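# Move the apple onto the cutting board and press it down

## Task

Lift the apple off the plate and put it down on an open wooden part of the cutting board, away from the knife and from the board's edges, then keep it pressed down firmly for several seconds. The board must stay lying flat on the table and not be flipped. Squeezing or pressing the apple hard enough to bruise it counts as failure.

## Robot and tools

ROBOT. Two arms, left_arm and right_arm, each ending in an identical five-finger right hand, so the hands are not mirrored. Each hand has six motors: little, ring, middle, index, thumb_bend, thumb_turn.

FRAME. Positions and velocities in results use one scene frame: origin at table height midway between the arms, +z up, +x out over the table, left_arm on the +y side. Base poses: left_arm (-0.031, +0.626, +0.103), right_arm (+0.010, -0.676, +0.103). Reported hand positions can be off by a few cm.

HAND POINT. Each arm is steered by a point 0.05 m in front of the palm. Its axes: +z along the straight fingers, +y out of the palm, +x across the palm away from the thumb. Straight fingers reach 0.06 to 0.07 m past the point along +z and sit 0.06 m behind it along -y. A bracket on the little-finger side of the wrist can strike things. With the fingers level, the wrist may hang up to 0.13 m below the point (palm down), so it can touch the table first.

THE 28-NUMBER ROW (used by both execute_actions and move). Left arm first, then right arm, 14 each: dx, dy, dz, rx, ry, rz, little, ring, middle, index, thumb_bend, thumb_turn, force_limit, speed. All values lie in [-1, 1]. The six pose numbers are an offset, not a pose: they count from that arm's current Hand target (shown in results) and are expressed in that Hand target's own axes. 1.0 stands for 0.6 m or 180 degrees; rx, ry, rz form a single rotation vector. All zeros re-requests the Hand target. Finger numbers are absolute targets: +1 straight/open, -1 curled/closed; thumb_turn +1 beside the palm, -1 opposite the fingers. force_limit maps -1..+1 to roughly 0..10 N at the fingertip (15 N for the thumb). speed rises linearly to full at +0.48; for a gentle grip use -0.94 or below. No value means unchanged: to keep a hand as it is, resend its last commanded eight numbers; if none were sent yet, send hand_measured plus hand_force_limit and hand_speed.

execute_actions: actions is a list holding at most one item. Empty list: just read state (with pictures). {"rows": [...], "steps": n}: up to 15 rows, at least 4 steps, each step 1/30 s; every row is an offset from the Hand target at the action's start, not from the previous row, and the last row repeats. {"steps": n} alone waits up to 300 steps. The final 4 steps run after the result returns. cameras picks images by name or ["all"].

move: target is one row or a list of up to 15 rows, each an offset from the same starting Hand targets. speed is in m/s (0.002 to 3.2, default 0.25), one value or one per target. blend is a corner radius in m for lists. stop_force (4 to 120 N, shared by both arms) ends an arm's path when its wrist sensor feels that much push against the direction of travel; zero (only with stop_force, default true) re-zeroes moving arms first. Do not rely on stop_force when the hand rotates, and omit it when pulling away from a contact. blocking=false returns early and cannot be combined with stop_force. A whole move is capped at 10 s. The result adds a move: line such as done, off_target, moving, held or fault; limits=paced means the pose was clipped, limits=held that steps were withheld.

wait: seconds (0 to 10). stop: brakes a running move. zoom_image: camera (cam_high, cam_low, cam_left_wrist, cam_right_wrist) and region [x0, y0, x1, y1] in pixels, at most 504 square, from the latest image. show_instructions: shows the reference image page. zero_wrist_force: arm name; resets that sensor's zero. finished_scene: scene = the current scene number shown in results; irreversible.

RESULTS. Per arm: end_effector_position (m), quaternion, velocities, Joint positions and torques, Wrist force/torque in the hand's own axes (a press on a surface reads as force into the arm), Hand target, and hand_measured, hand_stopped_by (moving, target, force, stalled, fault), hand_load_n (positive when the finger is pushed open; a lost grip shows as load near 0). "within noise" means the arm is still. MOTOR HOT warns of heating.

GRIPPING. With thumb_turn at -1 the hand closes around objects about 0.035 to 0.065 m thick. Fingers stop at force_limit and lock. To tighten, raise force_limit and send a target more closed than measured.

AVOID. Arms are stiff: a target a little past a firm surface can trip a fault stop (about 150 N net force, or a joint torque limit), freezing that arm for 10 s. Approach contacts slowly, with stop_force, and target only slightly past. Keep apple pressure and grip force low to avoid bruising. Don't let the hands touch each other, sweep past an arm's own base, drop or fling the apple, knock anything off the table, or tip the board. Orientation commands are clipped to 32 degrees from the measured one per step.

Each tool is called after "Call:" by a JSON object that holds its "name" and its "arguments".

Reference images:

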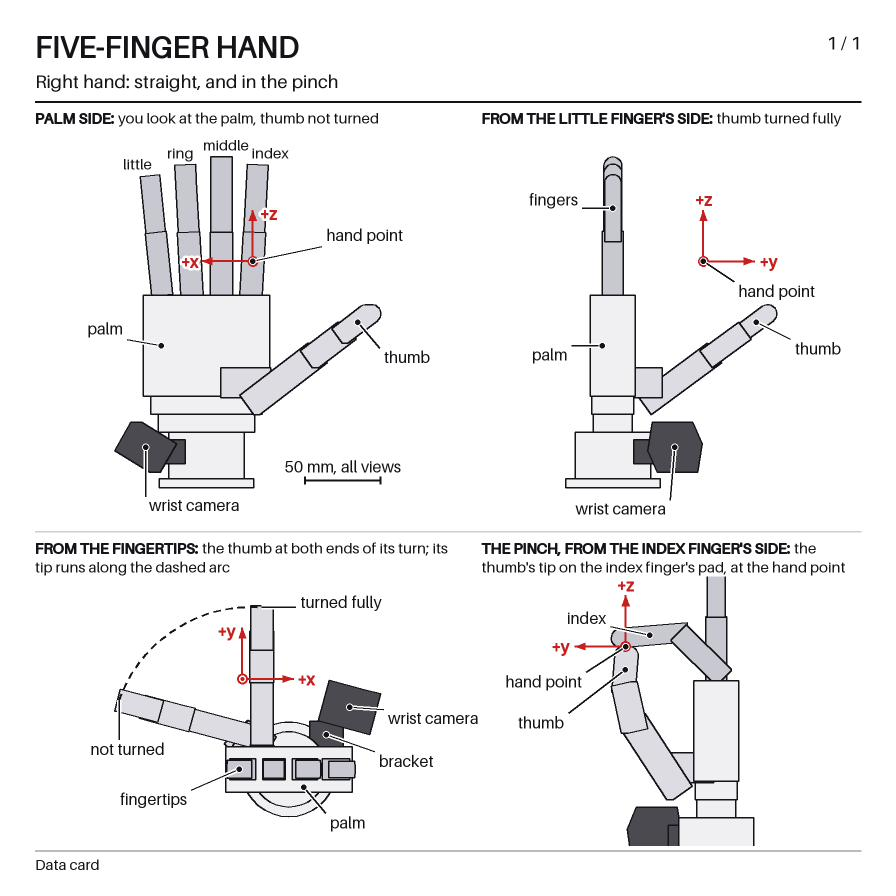

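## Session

Call:
{"name": "execute_actions", "arguments": {"actions": [], "cameras": ["all"]}}

Call:
{"name": "zoom_image", "arguments": {"camera": "cam_high", "region": [200, 170, 440, 310]}}

Call:
{"name": "zoom_image", "arguments": {"camera": "cam_low", "region": [300, 200, 640, 330]}}

Scene clock: 0.00 s of 4800.00 s.
left_arm: end_effector_position=(+0.8453, +0.9601, +0.1880) hand_measured=(+1.000, +1.000, +1.000, +1.000, +1.000, +1.000) hand_load_n=(+0.0, +0.0, -0.5, +0.0, +0.0, +0.0) hand_stopped_by=(target, target, target, target, target, target) hand_force_limit=0.00 hand_speed=-0.80 end_effector_quat_wxyz=(+0.382, +0.517, +0.701, +0.309) | right_arm: end_effector_position=(+0.2507, +0.5627, +0.1862) hand_measured=(+1.000, +1.000, +1.000, +1.000, +1.000, +1.000) hand_load_n=(+0.0, +0.0, +0.0, +0.0, +0.0, +0.0) hand_stopped_by=(target, target, target, target, target, target) hand_force_limit=0.00 hand_speed=-0.80 end_effector_quat_wxyz=(-0.215, +0.208, +0.714, +0.634)
Joint positions: left_arm=[0.215 -0.965 1.78 -0.263 1.747 -0.148] | right_arm=[1.205 -0.584 1.178 -0.479 1.155 0.564]
Joint velocities: within noise
Joint torques (N m): no reading
Motor temperatures (°C): left_arm=[41 32 37 44 39 38] | right_arm=[38 36 40 30 37 38]
Wrist force (N): no reading
Wrist torque (N m): no reading
Wrist force, peak (N): no reading
Hand target: left_arm +0.8453, +0.9601, +0.1880; +0.382, +0.517, +0.701, +0.309 | right_arm +0.2507, +0.5627, +0.1862; -0.215, +0.208, +0.714, +0.634
camera_calibration:
cam_left_wrist: T_world_to_cam=[[0.433393, 0.539021, 0.722238, -1.01507], [-0.199423, -0.724185, 0.660141, 0.735826], [0.878864, -0.430131, -0.206363, -0.17996], [0, 0, 0, 1]] pos_world=[0.744827, 1.00261, 0.210239]
cam_right_wrist: T_world_to_cam=[[0.304901, 0.105412, 0.946532, -0.31108], [0.84222, -0.493842, -0.216302, 0.110903], [0.444636, 0.863139, -0.239353, -0.43606], [0, 0, 0, 1]] pos_world=[0.195332, 0.46394, 0.214064]

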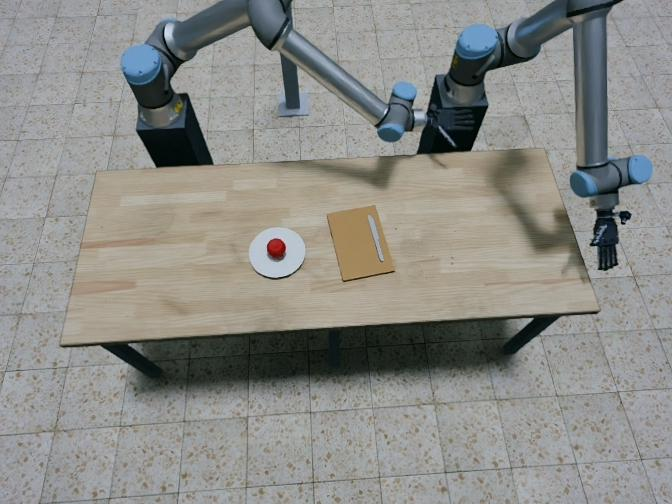

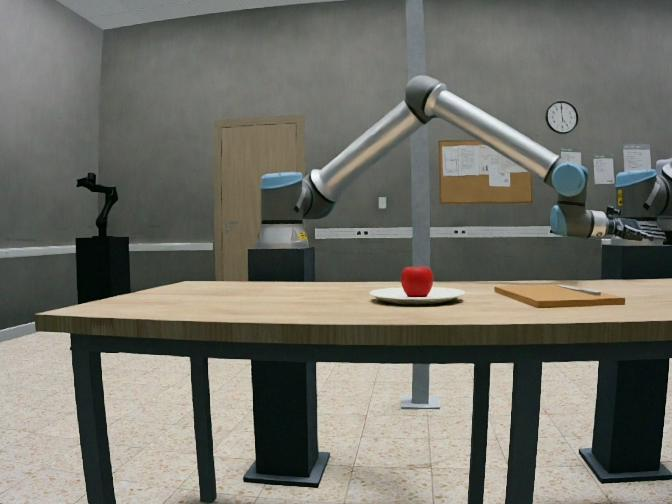

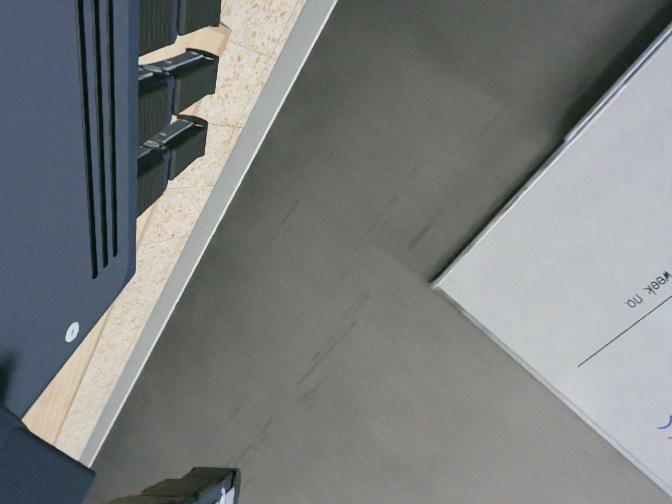

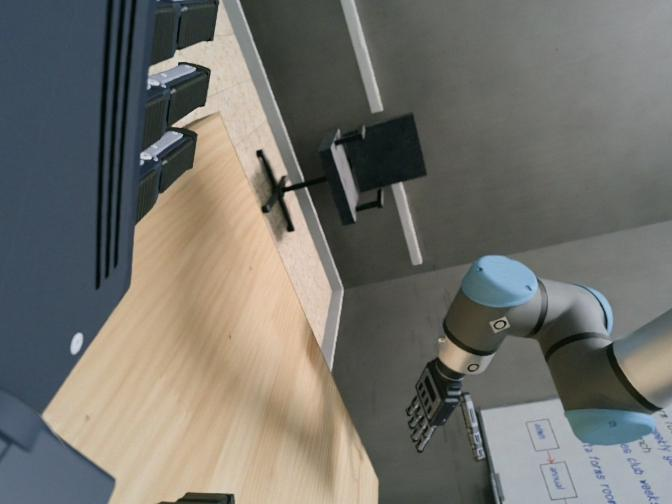

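Scaled by 2.100 from the camera's 672x504 image, which has a finer 960x720 frame.

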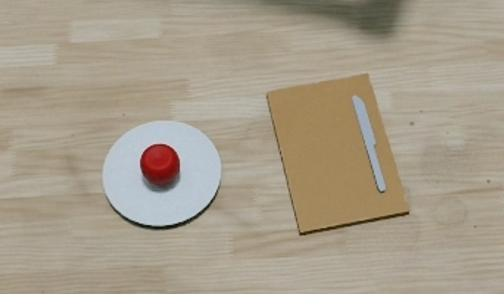

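Scaled by 1.482 from the camera's 672x504 image, which has a finer 960x720 frame.

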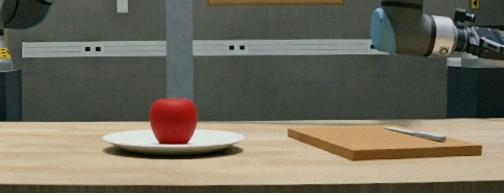

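Call:
{"name": "move", "arguments": {"target": [0,0,0,0,0,0,1,1,1,1,1,1,0,-0.8,-0.015,0.377,-0.563,0,0,0,1,1,1,1,1,1,0,-0.8], "speed": 0.15}}

Scene clock: 3.83 s of 4800.00 s.
left_arm: end_effector_position=(+0.8453, +0.9601, +0.1880) hand_measured=(+1.000, +1.000, +1.000, +1.000, +1.000, +1.000) hand_load_n=(+0.0, +0.0, +0.0, +0.0, +0.0, +0.5) hand_stopped_by=(target, target, target, target, target, target) hand_force_limit=0.00 hand_speed=-0.80 end_effector_quat_wxyz=(+0.382, +0.517, +0.701, +0.309) | right_arm: end_effector_position=(+0.4017, +0.2519, +0.4006) hand_measured=(+1.000, +1.000, +1.000, +1.000, +1.000, +1.000) hand_load_n=(+0.0, +0.0, +0.0, +0.0, +0.0, +0.0) hand_stopped_by=(target, target, target, target, target, target) hand_force_limit=0.00 hand_speed=-0.80 end_effector_quat_wxyz=(-0.215, +0.208, +0.714, +0.633)
Joint positions: left_arm=[0.215 -0.965 1.78 -0.263 1.747 -0.148] | right_arm=[0.86 -1.124 1.719 -0.45 0.812 0.511]
Joint velocities: within noise
Joint torques (N m): left_arm=[1.36 -71.49 -26.51 1.01 0.25 -0.29] | right_arm=[18.42 -59 -41.49 -2.55 1.39 1.45]
Motor temperatures (°C): left_arm=[41 32 37 44 39 38] | right_arm=[38 36 40 30 37 38]
Wrist force (N): left_arm=[-0.1 -0.2 0.0] | right_arm=[0.1 -0.1 0.1]
Wrist torque (N m): left_arm=[-0.03 0.02 -0.01] | right_arm=[-0.03 -0.03 -0.02]
Wrist force, peak (N): left_arm=[-0.1 -0.2 -0.7] | right_arm=[0.4 -1.5 1.5]
Hand target: left_arm +0.8453, +0.9601, +0.1880; +0.382, +0.517, +0.701, +0.309 | right_arm +0.4017, +0.2520, +0.4007; -0.215, +0.208, +0.714, +0.634
Off the commanded pose: left_arm 0.000 m, 0 deg | right_arm 0.000 m, 0 deg.
Kept back: nothing.
move: done
camera_calibration:
cam_left_wrist: T_world_to_cam=[[0.433393, 0.539021, 0.722238, -1.01507], [-0.199423, -0.724185, 0.660141, 0.735826], [0.878864, -0.430131, -0.206363, -0.17996], [0, 0, 0, 1]] pos_world=[0.744827, 1.00261, 0.210239]
cam_right_wrist: T_world_to_cam=[[0.3049, 0.105591, 0.946513, -0.527314], [0.842188, -0.493944, -0.216191, -0.123404], [0.444696, 0.863059, -0.239531, -0.183551], [0, 0, 0, 1]] pos_world=[0.346332, 0.15314, 0.428464]

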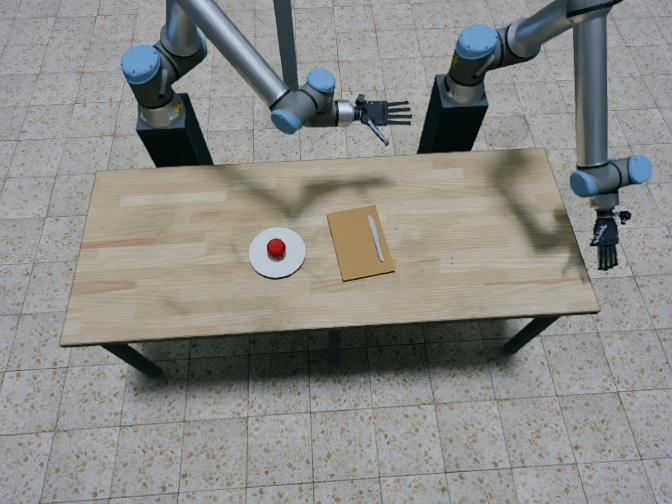

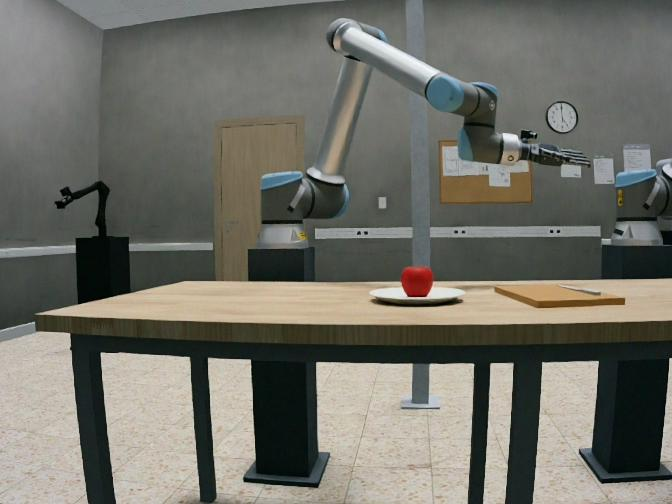

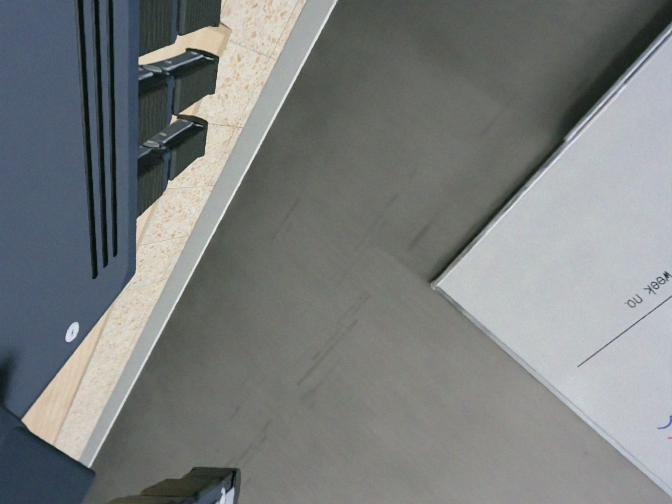

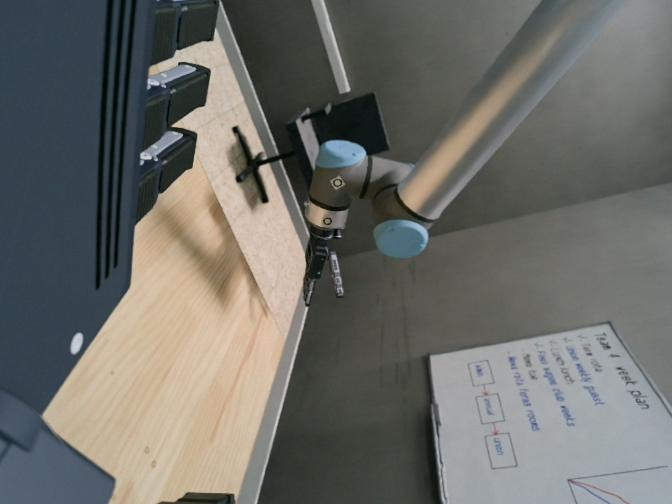

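Call:
{"name": "move", "arguments": {"target": [0,0,0,0,0,0,1,1,1,1,1,1,0,-0.8,-0.252,0.04,-0.4215,-0.1,-0.268,0.774,1,1,1,1,1,-1,-0.6,-0.5], "speed": 0.2}}

Scene clock: 10.87 s of 4800.00 s.
left_arm: end_effector_position=(+0.8453, +0.9601, +0.1880) hand_measured=(+1.000, +1.000, +1.000, +1.000, +1.000, +1.000) hand_load_n=(+0.0, +0.0, +0.0, +0.0, +0.0, -0.5) hand_stopped_by=(target, target, target, target, target, target) hand_force_limit=0.00 hand_speed=-0.80 end_effector_quat_wxyz=(+0.382, +0.517, +0.701, +0.309) | right_arm: end_effector_position=(+0.5508, -0.0002, +0.3605) hand_measured=(+1.000, +1.000, +1.000, +1.000, +1.000, -1.000) hand_load_n=(+0.0, +0.0, +0.0, +0.0, +0.0, +0.0) hand_stopped_by=(target, target, target, target, target, target) hand_force_limit=-0.60 hand_speed=-0.50 end_effector_quat_wxyz=(-0.383, +0.924, -0.001, -0.004) end_effector_velocity=(+0.000, +0.000, -0.001) end_effector_angular_velocity=(+0.000, -0.013, +0.005)
Joint positions: left_arm=[0.215 -0.965 1.78 -0.263 1.747 -0.148] | right_arm=[0.529 -1.02 1.306 0.83 0.905 2.253]
Joint velocities: left_arm=[within noise] | right_arm=[0.002 -0.003 0.004 -0.008 0.004 -0.007]
Joint torques (N m): left_arm=[1.12 -72.17 -26.84 0.65 0.28 -0.24] | right_arm=[17.7 -96.18 -29.07 0.65 1.37 -3.9]
Motor temperatures (°C): left_arm=[40 32 37 44 39 38] | right_arm=[38 36 40 30 37 38]
Wrist force (N): left_arm=[-0.2 -0.2 -0.2] | right_arm=[-1.1 -1.2 -0.3]
Wrist torque (N m): left_arm=[-0.02 0.05 -0.02] | right_arm=[0.15 0.33 -0.29]
Wrist force, peak (N): left_arm=[-0.6 -0.3 -0.2] | right_arm=[-1.1 -1.8 -0.7]
Hand target: left_arm +0.8453, +0.9601, +0.1880; +0.382, +0.517, +0.701, +0.309 | right_arm +0.5506, -0.0002, +0.3605; -0.383, +0.924, -0.001, -0.004
Off the commanded pose: left_arm 0.000 m, 0 deg | right_arm 0.000 m, 0 deg.
Kept back: nothing.
move: done
camera_calibration:
cam_left_wrist: T_world_to_cam=[[0.433393, 0.539021, 0.722238, -1.01507], [-0.199423, -0.724185, 0.660141, 0.735826], [0.878864, -0.430131, -0.206363, -0.17996], [0, 0, 0, 1]] pos_world=[0.744827, 1.00261, 0.210239]
cam_right_wrist: T_world_to_cam=[[0.287523, -0.680602, -0.673878, 0.0853735], [-0.823956, -0.534471, 0.188247, 0.389757], [-0.48829, 0.501121, -0.714459, 0.643175], [0, 0, 0, 1]] pos_world=[0.610652, -0.0558888, 0.443683]

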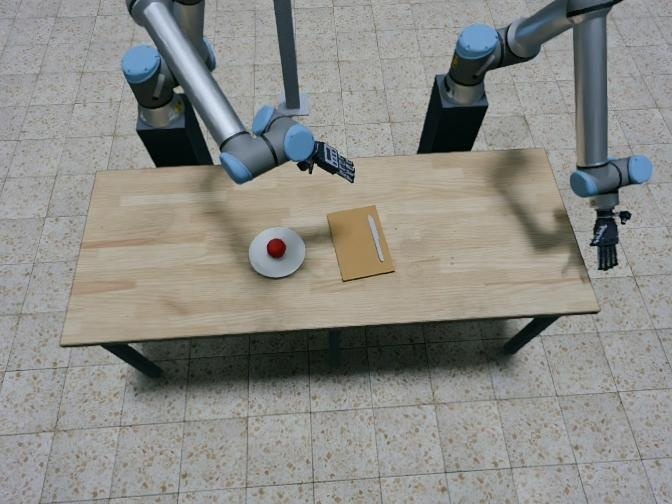

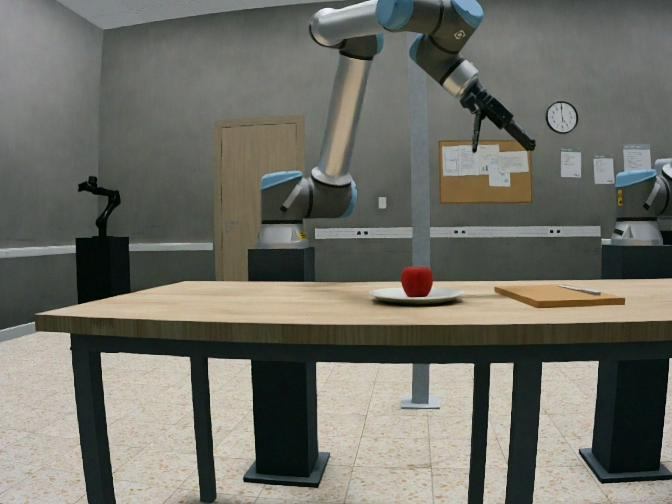

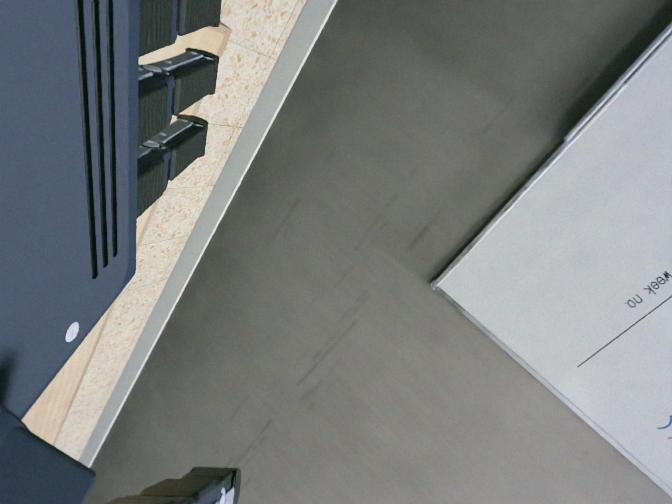

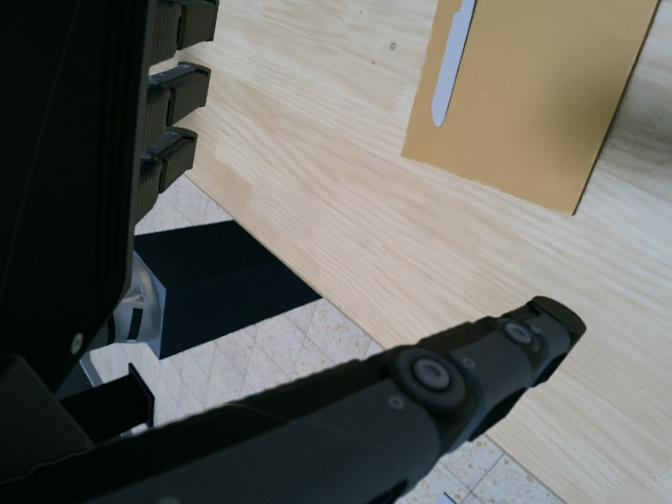

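Call:
{"name": "move", "arguments": {"target": [0,0,0,0,0,0,1,1,1,1,1,1,0,-0.8,0.16,0.4596,-0.0825,0,0,0,1,1,1,1,1,-1,-0.6,-0.5], "speed": 0.12}}

Call:
{"name": "zoom_image", "arguments": {"camera": "cam_low", "region": [330, 150, 520, 310]}}

Call:
{"name": "zoom_image", "arguments": {"camera": "cam_high", "region": [220, 170, 340, 290]}}

Scene clock: 13.97 s of 4800.00 s.
left_arm: end_effector_position=(+0.8453, +0.9601, +0.1880) hand_measured=(+1.000, +1.000, +1.000, +1.000, +1.000, +1.000) hand_load_n=(+0.0, +0.0, +0.0, +0.0, +0.0, +0.0) hand_stopped_by=(target, target, target, target, target, target) hand_force_limit=0.00 hand_speed=-0.80 end_effector_quat_wxyz=(+0.382, +0.517, +0.701, +0.309) | right_arm: end_effector_position=(+0.6457, -0.2299, +0.1994) hand_measured=(+1.000, +1.000, +1.000, +1.000, +1.000, -1.000) hand_load_n=(-0.5, +0.0, +0.0, +0.0, +0.0, +0.0) hand_stopped_by=(target, target, target, target, target, target) hand_force_limit=-0.60 hand_speed=-0.50 end_effector_quat_wxyz=(-0.383, +0.924, -0.001, -0.004)
Joint positions: left_arm=[0.215 -0.965 1.78 -0.263 1.747 -0.148] | right_arm=[0.19 -0.939 1.549 0.792 0.799 1.822]
Joint velocities: within noise
Joint torques (N m): left_arm=[1.24 -70.71 -26.72 0.9 -0.02 -0.48] | right_arm=[16.61 -93.42 -36.55 3.81 0.25 3.1]
Motor temperatures (°C): left_arm=[40 32 37 44 39 38] | right_arm=[38 36 39 30 37 38]
Wrist force (N): left_arm=[0.0 0.0 -0.4] | right_arm=[-1.5 -1.2 -0.3]
Wrist torque (N m): left_arm=[0.02 0.02 0.00] | right_arm=[0.17 0.40 -0.34]
Wrist force, peak (N): left_arm=[-0.3 -0.3 -0.6] | right_arm=[-2.1 -2.7 0.2]
Hand target: left_arm +0.8453, +0.9601, +0.1880; +0.382, +0.517, +0.701, +0.309 | right_arm +0.6457, -0.2298, +0.1995; -0.383, +0.924, -0.001, -0.004
Off the commanded pose: left_arm 0.000 m, 0 deg | right_arm 0.000 m, 0 deg.
Kept back: nothing.
move: done
camera_calibration:
cam_left_wrist: T_world_to_cam=[[0.433393, 0.539021, 0.722238, -1.01507], [-0.199423, -0.724185, 0.660141, 0.735826], [0.878864, -0.430131, -0.206363, -0.17996], [0, 0, 0, 1]] pos_world=[0.744827, 1.00261, 0.210239]
cam_right_wrist: T_world_to_cam=[[0.287721, -0.680483, -0.673913, -0.206903], [-0.823782, -0.53474, 0.188247, 0.375309], [-0.488468, 0.500995, -0.714425, 0.689601], [0, 0, 0, 1]] pos_world=[0.705551, -0.285588, 0.282583]

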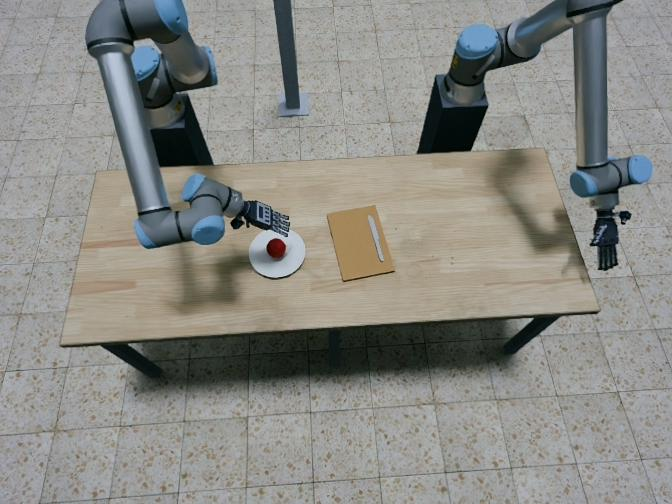

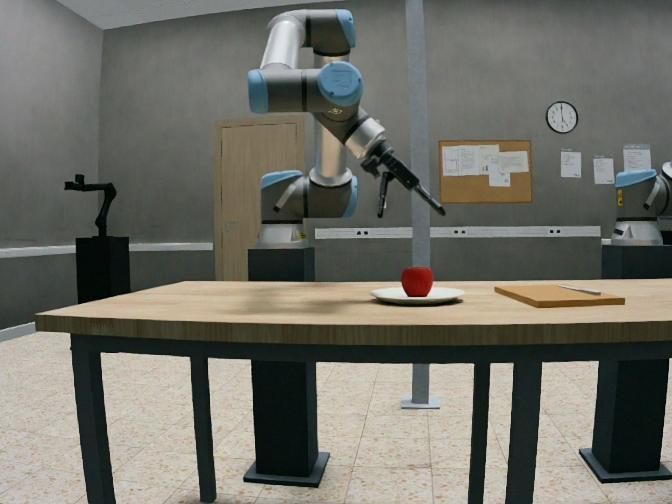

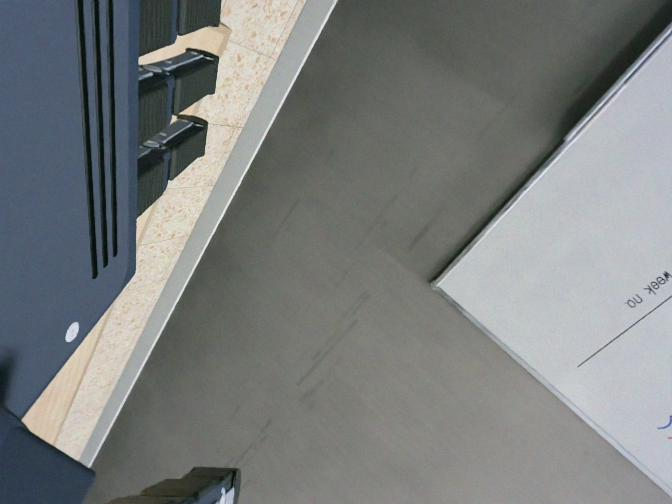

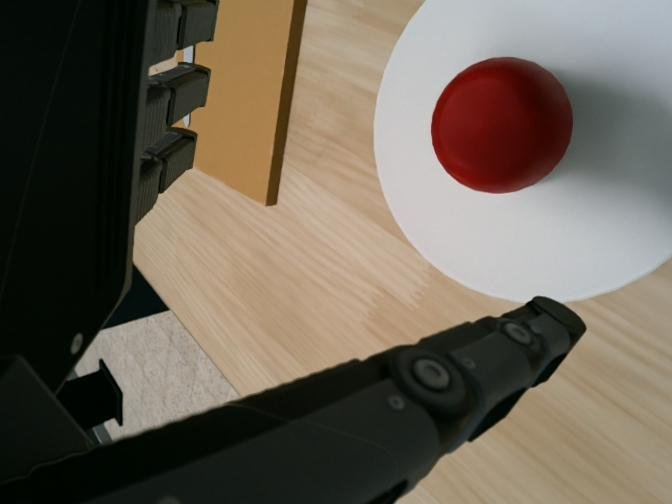

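Scaled by 2.653 from the camera's 672x504 image, which has a finer 960x720 frame.

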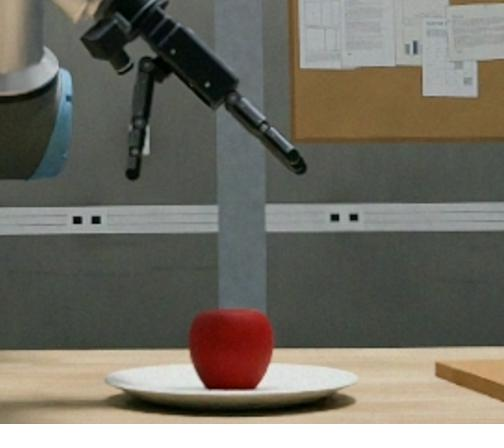

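Scaled by 4.200 from the camera's 672x504 image, which has a finer 960x720 frame.

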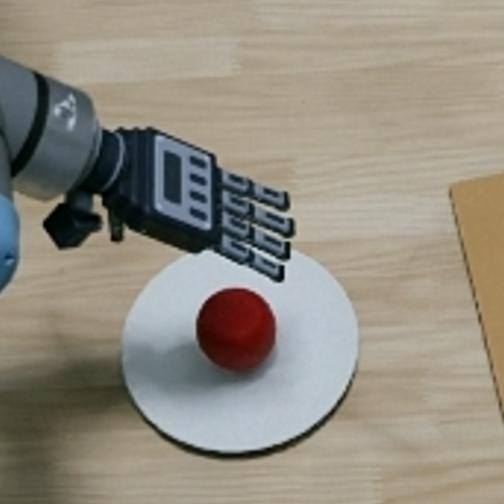

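Call:
{"name": "move", "arguments": {"target": [0,0,0,0,0,0,1,1,1,1,1,1,0,-0.8,0.0333,0.0519,0.1131,0,0,0,1,1,1,1,1,-1,-0.6,-0.5], "speed": 0.08}}

Call:
{"name": "zoom_image", "arguments": {"camera": "cam_low", "region": [330, 180, 500, 310]}}

Call:
{"name": "zoom_image", "arguments": {"camera": "cam_high", "region": [220, 170, 340, 290]}}

Scene clock: 15.93 s of 4800.00 s.
left_arm: end_effector_position=(+0.8453, +0.9601, +0.1880) hand_measured=(+1.000, +1.000, +1.000, +1.000, +1.000, +1.000) hand_load_n=(+0.0, +0.0, +0.0, +0.0, +0.0, +0.0) hand_stopped_by=(target, target, target, target, target, target) hand_force_limit=0.00 hand_speed=-0.80 end_effector_quat_wxyz=(+0.382, +0.517, +0.701, +0.309) | right_arm: end_effector_position=(+0.6651, -0.2036, +0.1293) hand_measured=(+1.000, +1.000, +1.000, +1.000, +1.000, -1.000) hand_load_n=(+0.0, +0.0, +0.0, +0.0, +0.0, +0.0) hand_stopped_by=(target, target, target, target, target, target) hand_force_limit=-0.60 hand_speed=-0.50 end_effector_quat_wxyz=(-0.383, +0.924, -0.001, -0.004)
Joint positions: left_arm=[0.215 -0.965 1.78 -0.263 1.747 -0.148] | right_arm=[0.22 -0.836 1.505 0.704 0.805 1.864]
Joint velocities: within noise
Joint torques (N m): left_arm=[1.59 -71.89 -25.89 0.99 0.38 -0.58] | right_arm=[-12.28 -92.78 -20.07 6.05 -0.67 -3.56]
Motor temperatures (°C): left_arm=[40 32 37 44 39 38] | right_arm=[38 36 39 30 37 38]
Wrist force (N): left_arm=[-0.1 0.1 -0.1] | right_arm=[-1.0 -0.8 -0.6]
Wrist torque (N m): left_arm=[0.02 0.02 0.00] | right_arm=[0.24 0.32 -0.29]
Wrist force, peak (N): left_arm=[-0.4 -0.1 -0.6] | right_arm=[-1.6 -1.7 -1.7]
Hand target: left_arm +0.8453, +0.9601, +0.1880; +0.382, +0.517, +0.701, +0.309 | right_arm +0.6651, -0.2038, +0.1293; -0.383, +0.924, -0.001, -0.004
Off the commanded pose: left_arm 0.000 m, 0 deg | right_arm 0.000 m, 0 deg.
Kept back: nothing.
move: done
camera_calibration:
cam_left_wrist: T_world_to_cam=[[0.433393, 0.539021, 0.722238, -1.01507], [-0.199423, -0.724185, 0.660141, 0.735826], [0.878864, -0.430131, -0.206363, -0.17996], [0, 0, 0, 1]] pos_world=[0.744827, 1.00261, 0.210239]
cam_right_wrist: T_world_to_cam=[[0.287995, -0.680487, -0.673792, -0.242054], [-0.823862, -0.534735, 0.18791, 0.418681], [-0.48817, 0.500995, -0.714629, 0.635648], [0, 0, 0, 1]] pos_world=[0.724951, -0.259288, 0.212484]

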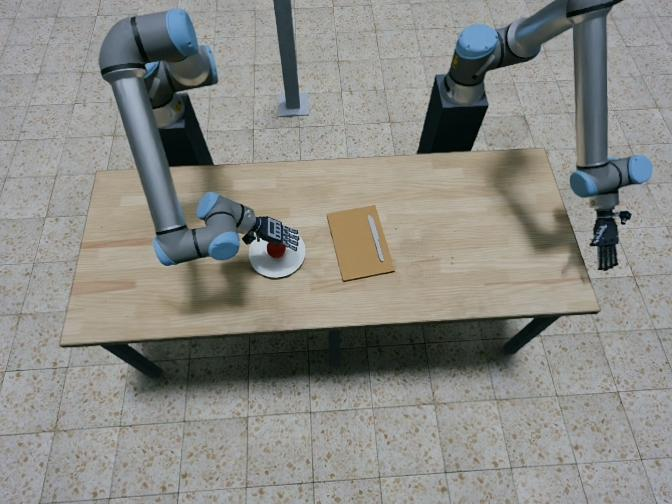

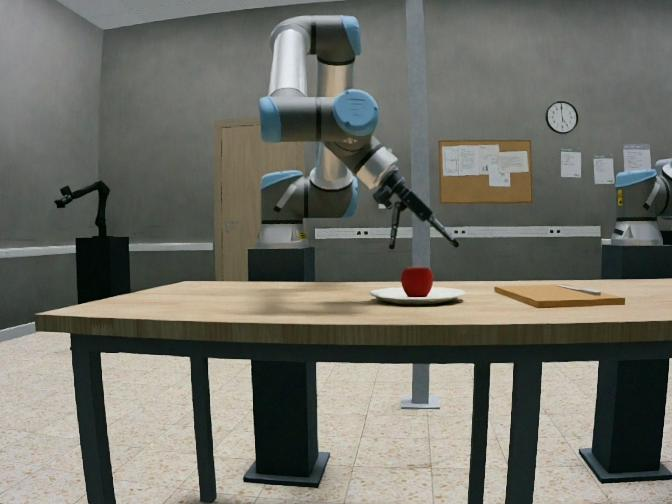

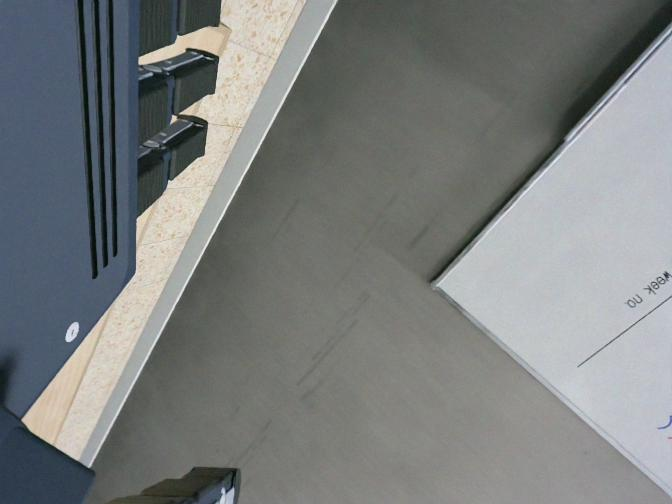

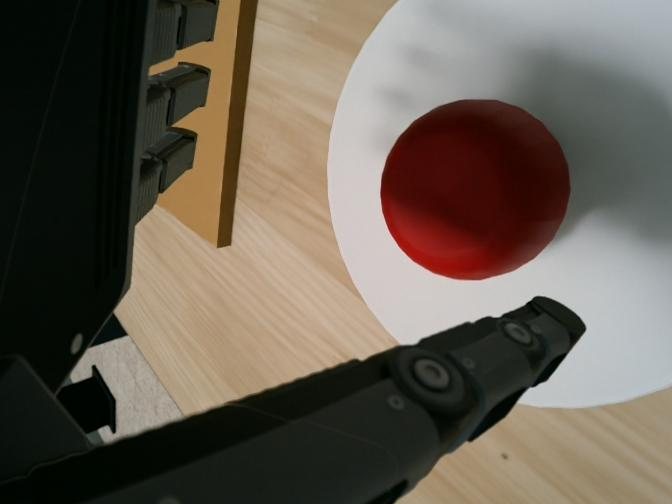

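Scaled by 2.965 from the camera's 672x504 image, which has a finer 960x720 frame.

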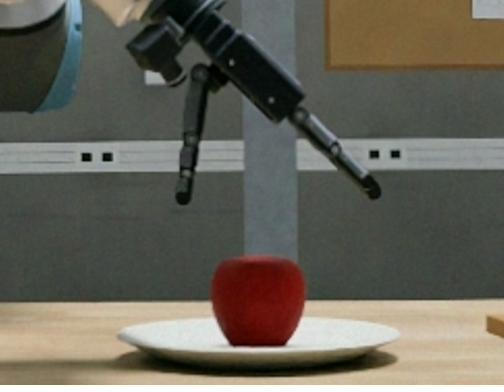

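Scaled by 4.200 from the camera's 672x504 image, which has a finer 960x720 frame.

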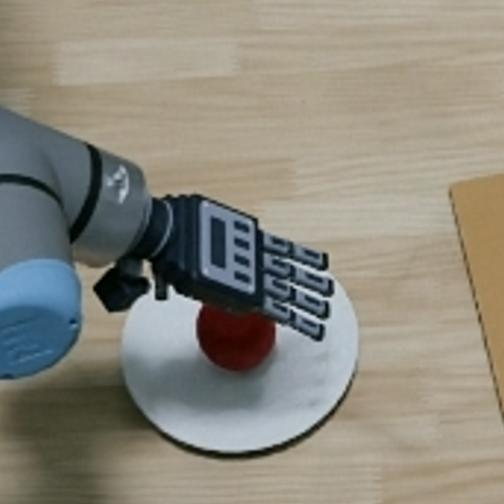

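Call:
{"name": "move", "arguments": {"target": [0,0,0,0,0,0,1,1,1,1,1,1,0,-0.8,0.0133,0.039,0.0412,0,0,0,1,1,1,1,1,-1,-0.6,-0.5], "speed": 0.04, "stop_force": 6}}

Call:
{"name": "zoom_image", "arguments": {"camera": "cam_low", "region": [330, 180, 500, 310]}}

Call:
{"name": "zoom_image", "arguments": {"camera": "cam_high", "region": [250, 210, 310, 270]}}

Scene clock: 18.60 s of 4800.00 s.
left_arm: end_effector_position=(+0.8453, +0.9601, +0.1880) hand_measured=(+1.000, +1.000, +1.000, +1.000, +1.000, +1.000) hand_load_n=(+0.0, +0.0, +0.0, +0.0, +0.0, +0.0) hand_stopped_by=(target, target, target, target, target, target) hand_force_limit=0.00 hand_speed=-0.80 end_effector_quat_wxyz=(+0.382, +0.517, +0.701, +0.309) | right_arm: end_effector_position=(+0.6728, -0.2028, +0.0952) hand_measured=(+1.000, +1.000, +1.000, +1.000, +1.000, -1.000) hand_load_n=(+0.0, +0.0, +0.0, +0.0, +0.0, +0.0) hand_stopped_by=(target, target, target, target, target, target) hand_force_limit=-0.60 hand_speed=-0.50 end_effector_quat_wxyz=(-0.383, +0.924, -0.001, -0.004)
Joint positions: left_arm=[0.215 -0.965 1.78 -0.263 1.747 -0.148] | right_arm=[0.219 -0.791 1.495 0.671 0.804 1.862]
Joint velocities: within noise
Joint torques (N m): left_arm=[2.05 -71.94 -26.67 0.78 0.07 -0.45] | right_arm=[-9.65 -97.56 -19.71 6.24 -2.32 -1.81]
Motor temperatures (°C): left_arm=[40 32 37 44 39 38] | right_arm=[38 36 39 30 37 38]
Wrist force (N): left_arm=[0.0 0.1 -0.1] | right_arm=[-1.3 -0.8 -0.2]
Wrist torque (N m): left_arm=[0.01 0.01 0.00] | right_arm=[0.20 0.35 -0.31]
Wrist force, peak (N): left_arm=[0.0 -0.2 -0.5] | right_arm=[-0.9 -2.0 -1.3]
Hand target: left_arm +0.8453, +0.9601, +0.1880; +0.382, +0.517, +0.701, +0.309 | right_arm +0.6728, -0.2028, +0.0952; -0.383, +0.924, -0.001, -0.004
Off the commanded pose: left_arm 0.000 m, 0 deg | right_arm 0.000 m, 0 deg.
Kept back: nothing.
move: done
camera_calibration:
cam_left_wrist: T_world_to_cam=[[0.433393, 0.539021, 0.722238, -1.01507], [-0.199423, -0.724185, 0.660141, 0.735826], [0.878864, -0.430131, -0.206363, -0.17996], [0, 0, 0, 1]] pos_world=[0.744827, 1.00261, 0.210239]
cam_right_wrist: T_world_to_cam=[[0.287972, -0.680558, -0.673731, -0.26662], [-0.823856, -0.534715, 0.187993, 0.431745], [-0.488194, 0.50092, -0.714665, 0.614664], [0, 0, 0, 1]] pos_world=[0.732551, -0.258488, 0.178483]

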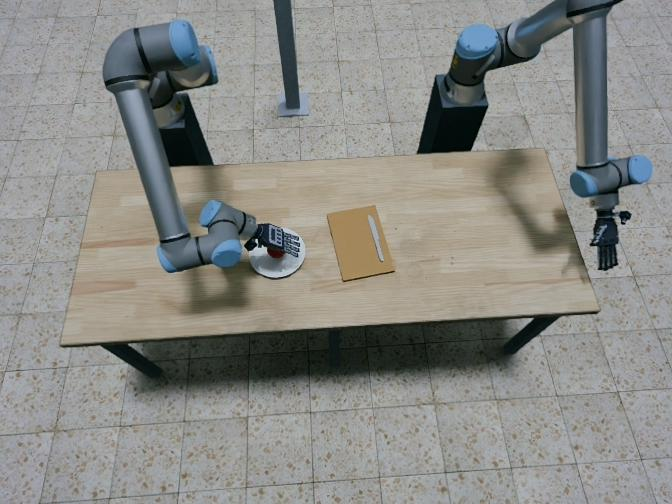

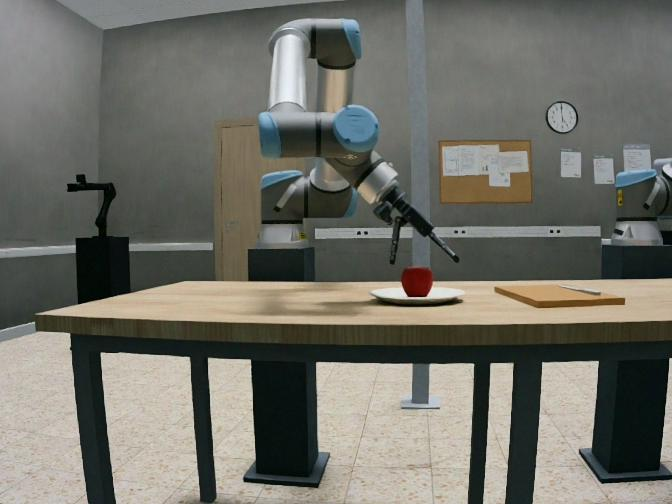

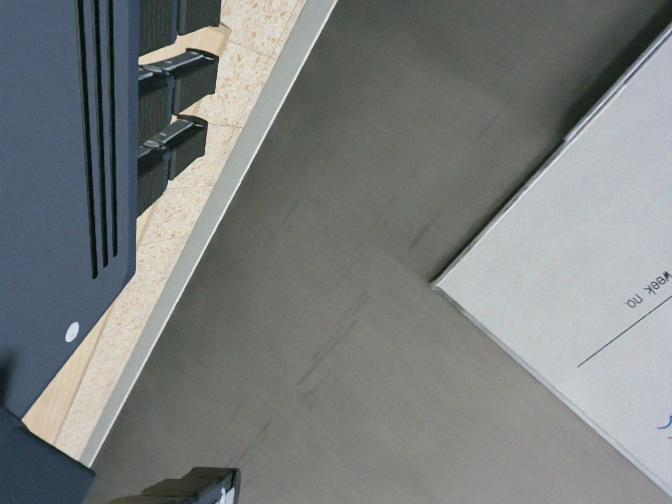

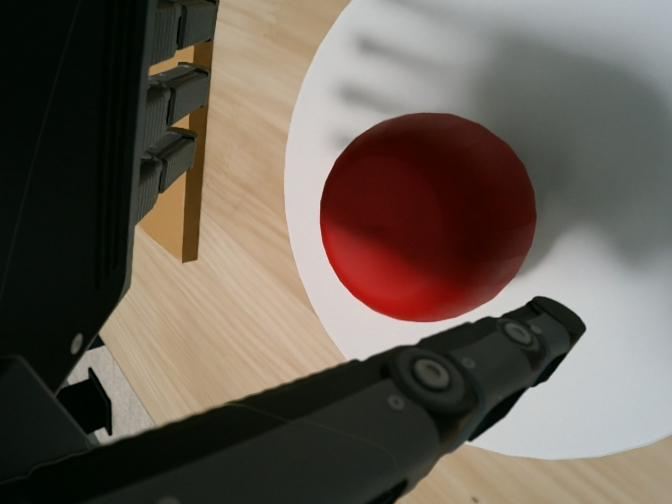

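Scaled by 2.965 from the camera's 672x504 image, which has a finer 960x720 frame.

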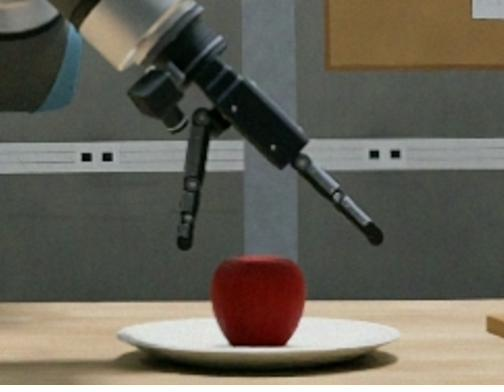

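Scaled by 8.400 from the camera's 672x504 image, which has a finer 960x720 frame.

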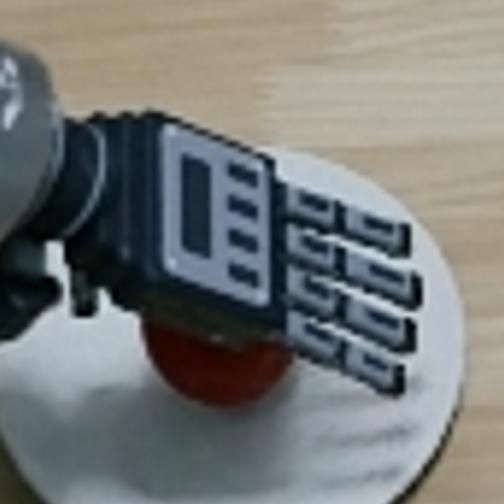

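Call:
{"name": "move", "arguments": {"target": [0,0,0,0,0,0,1,1,1,1,1,1,0,-0.8,0,0.0448,0.0448,0,0,0,1,1,1,1,1,-1,-0.6,-0.5], "speed": 0.03, "stop_force": 5, "cameras": ["cam_low","cam_right_wrist"]}}

Call:
{"name": "zoom_image", "arguments": {"camera": "cam_low", "region": [330, 180, 500, 310]}}

Scene clock: 21.20 s of 4800.00 s.
left_arm: end_effector_position=(+0.8453, +0.9601, +0.1880) hand_measured=(+1.000, +1.000, +1.000, +1.000, +1.000, +1.000) hand_load_n=(+0.0, +0.0, +0.0, +0.0, +0.0, +0.0) hand_stopped_by=(target, target, target, target, target, target) hand_force_limit=0.00 hand_speed=-0.80 end_effector_quat_wxyz=(+0.382, +0.517, +0.701, +0.309) | right_arm: end_effector_position=(+0.6724, -0.2028, +0.0572) hand_measured=(+1.000, +1.000, +1.000, +1.000, +1.000, -1.000) hand_load_n=(+0.0, +0.0, +0.0, +0.0, +0.0, +0.0) hand_stopped_by=(target, target, target, target, target, target) hand_force_limit=-0.60 hand_speed=-0.50 end_effector_quat_wxyz=(-0.383, +0.924, -0.001, -0.004)
Joint positions: left_arm=[0.215 -0.965 1.78 -0.263 1.747 -0.148] | right_arm=[0.219 -0.75 1.501 0.624 0.804 1.863]
Joint velocities: within noise
Joint torques (N m): left_arm=[1.65 -70.75 -27.75 0.96 0.2 -0.06] | right_arm=[15.31 -97.26 -31.7 6.05 0.12 2.9]
Motor temperatures (°C): left_arm=[40 32 37 44 39 38] | right_arm=[38 36 39 30 37 38]
Wrist force (N): left_arm=[0.0 -0.1 -0.1] | right_arm=[-1.0 -1.0 -0.5]
Wrist torque (N m): left_arm=[-0.02 0.01 0.00] | right_arm=[0.21 0.32 -0.30]
Wrist force, peak (N): left_arm=[-0.5 0.2 -0.3] | right_arm=[-1.0 -1.6 -1.0]
Hand target: left_arm +0.8453, +0.9601, +0.1880; +0.382, +0.517, +0.701, +0.309 | right_arm +0.6725, -0.2028, +0.0572; -0.383, +0.924, -0.001, -0.004
Off the commanded pose: left_arm 0.000 m, 0 deg | right_arm 0.000 m, 0 deg.
Kept back: nothing.
move: done
camera_calibration:
cam_right_wrist: T_world_to_cam=[[0.287958, -0.680543, -0.673752, -0.292186], [-0.823816, -0.534756, 0.188052, 0.438612], [-0.48827, 0.500896, -0.714629, 0.587334], [0, 0, 0, 1]] pos_world=[0.732251, -0.258488, 0.140383]
Images, in order (width x height): cam_low 672x504, cam_right_wrist 672x504.

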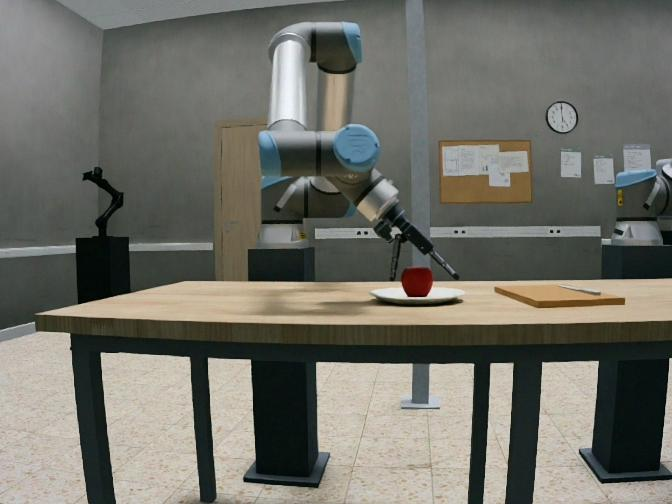

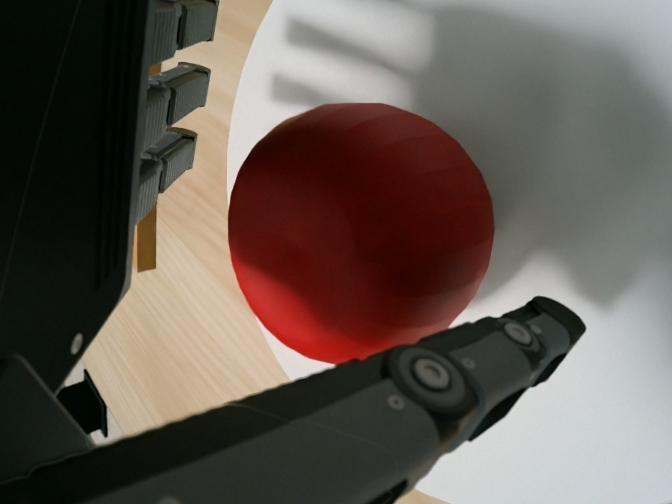

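Scaled by 2.965 from the camera's 672x504 image, which has a finer 960x720 frame.

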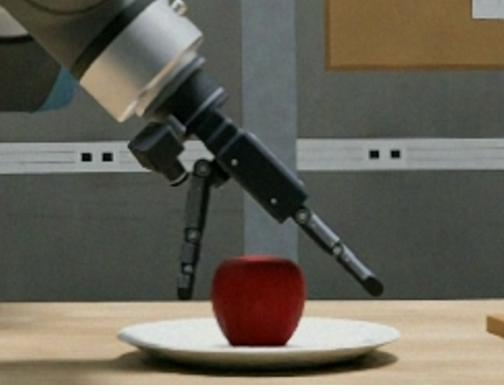

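Call:
{"name": "move", "arguments": {"target": [0,0,0,0,0,0,1,1,1,1,1,1,0,-0.8,0,0,0,0,0,0,1,1,-0.3,-0.3,0.2,-1,-0.8,-0.95], "cameras": ["cam_low","cam_right_wrist"]}}

Call:
{"name": "zoom_image", "arguments": {"camera": "cam_low", "region": [330, 180, 500, 310]}}

Scene clock: 26.27 s of 4800.00 s.
left_arm: end_effector_position=(+0.8453, +0.9601, +0.1880) hand_measured=(+1.000, +1.000, +1.000, +1.000, +1.000, +1.000) hand_load_n=(+0.0, +0.0, +0.0, +0.0, +0.0, +0.0) hand_stopped_by=(target, target, target, target, target, target) hand_force_limit=0.00 hand_speed=-0.80 end_effector_quat_wxyz=(+0.382, +0.517, +0.701, +0.309) | right_arm: end_effector_position=(+0.6725, -0.2028, +0.0572) hand_measured=(+1.000, +1.000, +0.348, +0.362, +0.746, -1.000) hand_load_n=(+0.0, +0.0, +1.5, +1.5, +2.5, +0.0) hand_stopped_by=(target, target, force, force, force, target) hand_force_limit=-0.80 hand_speed=-0.95 end_effector_quat_wxyz=(-0.383, +0.924, -0.001, -0.004)
Joint positions: left_arm=[0.215 -0.965 1.78 -0.263 1.747 -0.148] | right_arm=[0.219 -0.75 1.501 0.624 0.804 1.863]
Joint velocities: within noise
Joint torques (N m): left_arm=[1.1 -71.79 -27.08 1.18 0.34 -0.45] | right_arm=[15.29 -98.98 -30.25 3.63 0.19 1.64]
Motor temperatures (°C): left_arm=[40 32 37 44 39 38] | right_arm=[38 36 39 30 37 38]
Wrist force (N): left_arm=[-0.3 0.0 -0.2] | right_arm=[-0.9 -1.7 -0.3]
Wrist torque (N m): left_arm=[0.01 0.05 -0.02] | right_arm=[0.26 0.27 -0.28]
Wrist force, peak (N): left_arm=[-0.6 0.1 0.0] | right_arm=[-1.1 -0.8 -2.0]
Hand target: left_arm +0.8453, +0.9601, +0.1880; +0.382, +0.517, +0.701, +0.309 | right_arm +0.6725, -0.2028, +0.0572; -0.383, +0.924, -0.001, -0.004
Off the commanded pose: left_arm 0.000 m, 0 deg | right_arm 0.000 m, 0 deg.
Kept back: nothing.
move: done
camera_calibration:
cam_right_wrist: T_world_to_cam=[[0.287972, -0.680558, -0.673731, -0.292203], [-0.823856, -0.534715, 0.187993, 0.438661], [-0.488194, 0.50092, -0.714665, 0.587289], [0, 0, 0, 1]] pos_world=[0.732251, -0.258488, 0.140383]
Images, in order (width x height): cam_low 672x504, cam_right_wrist 672x504.

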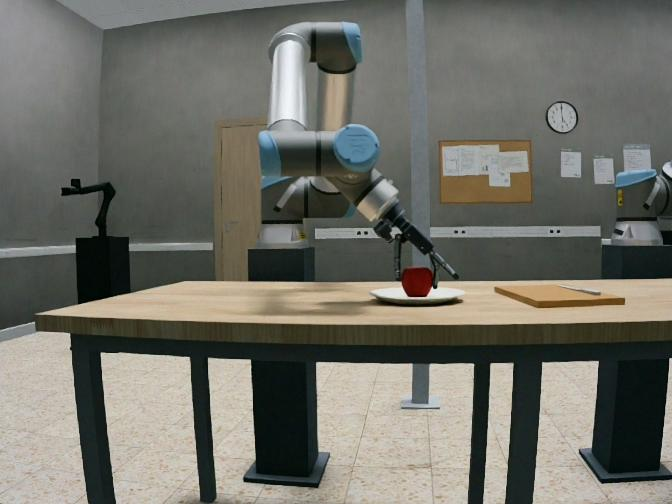

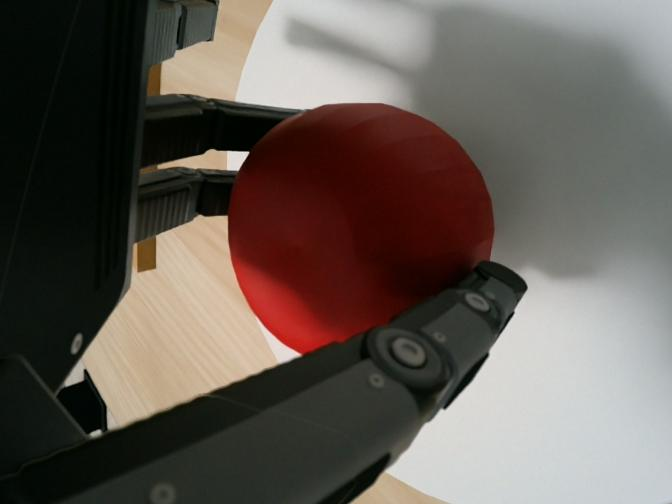

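Scaled by 2.965 from the camera's 672x504 image, which has a finer 960x720 frame.

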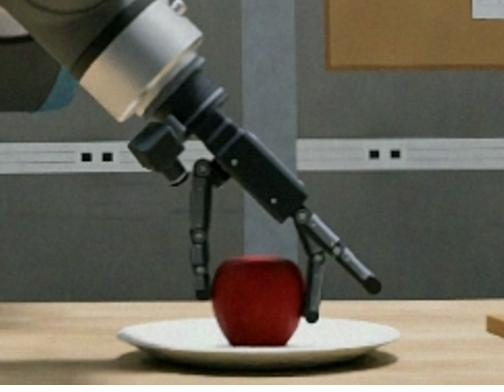

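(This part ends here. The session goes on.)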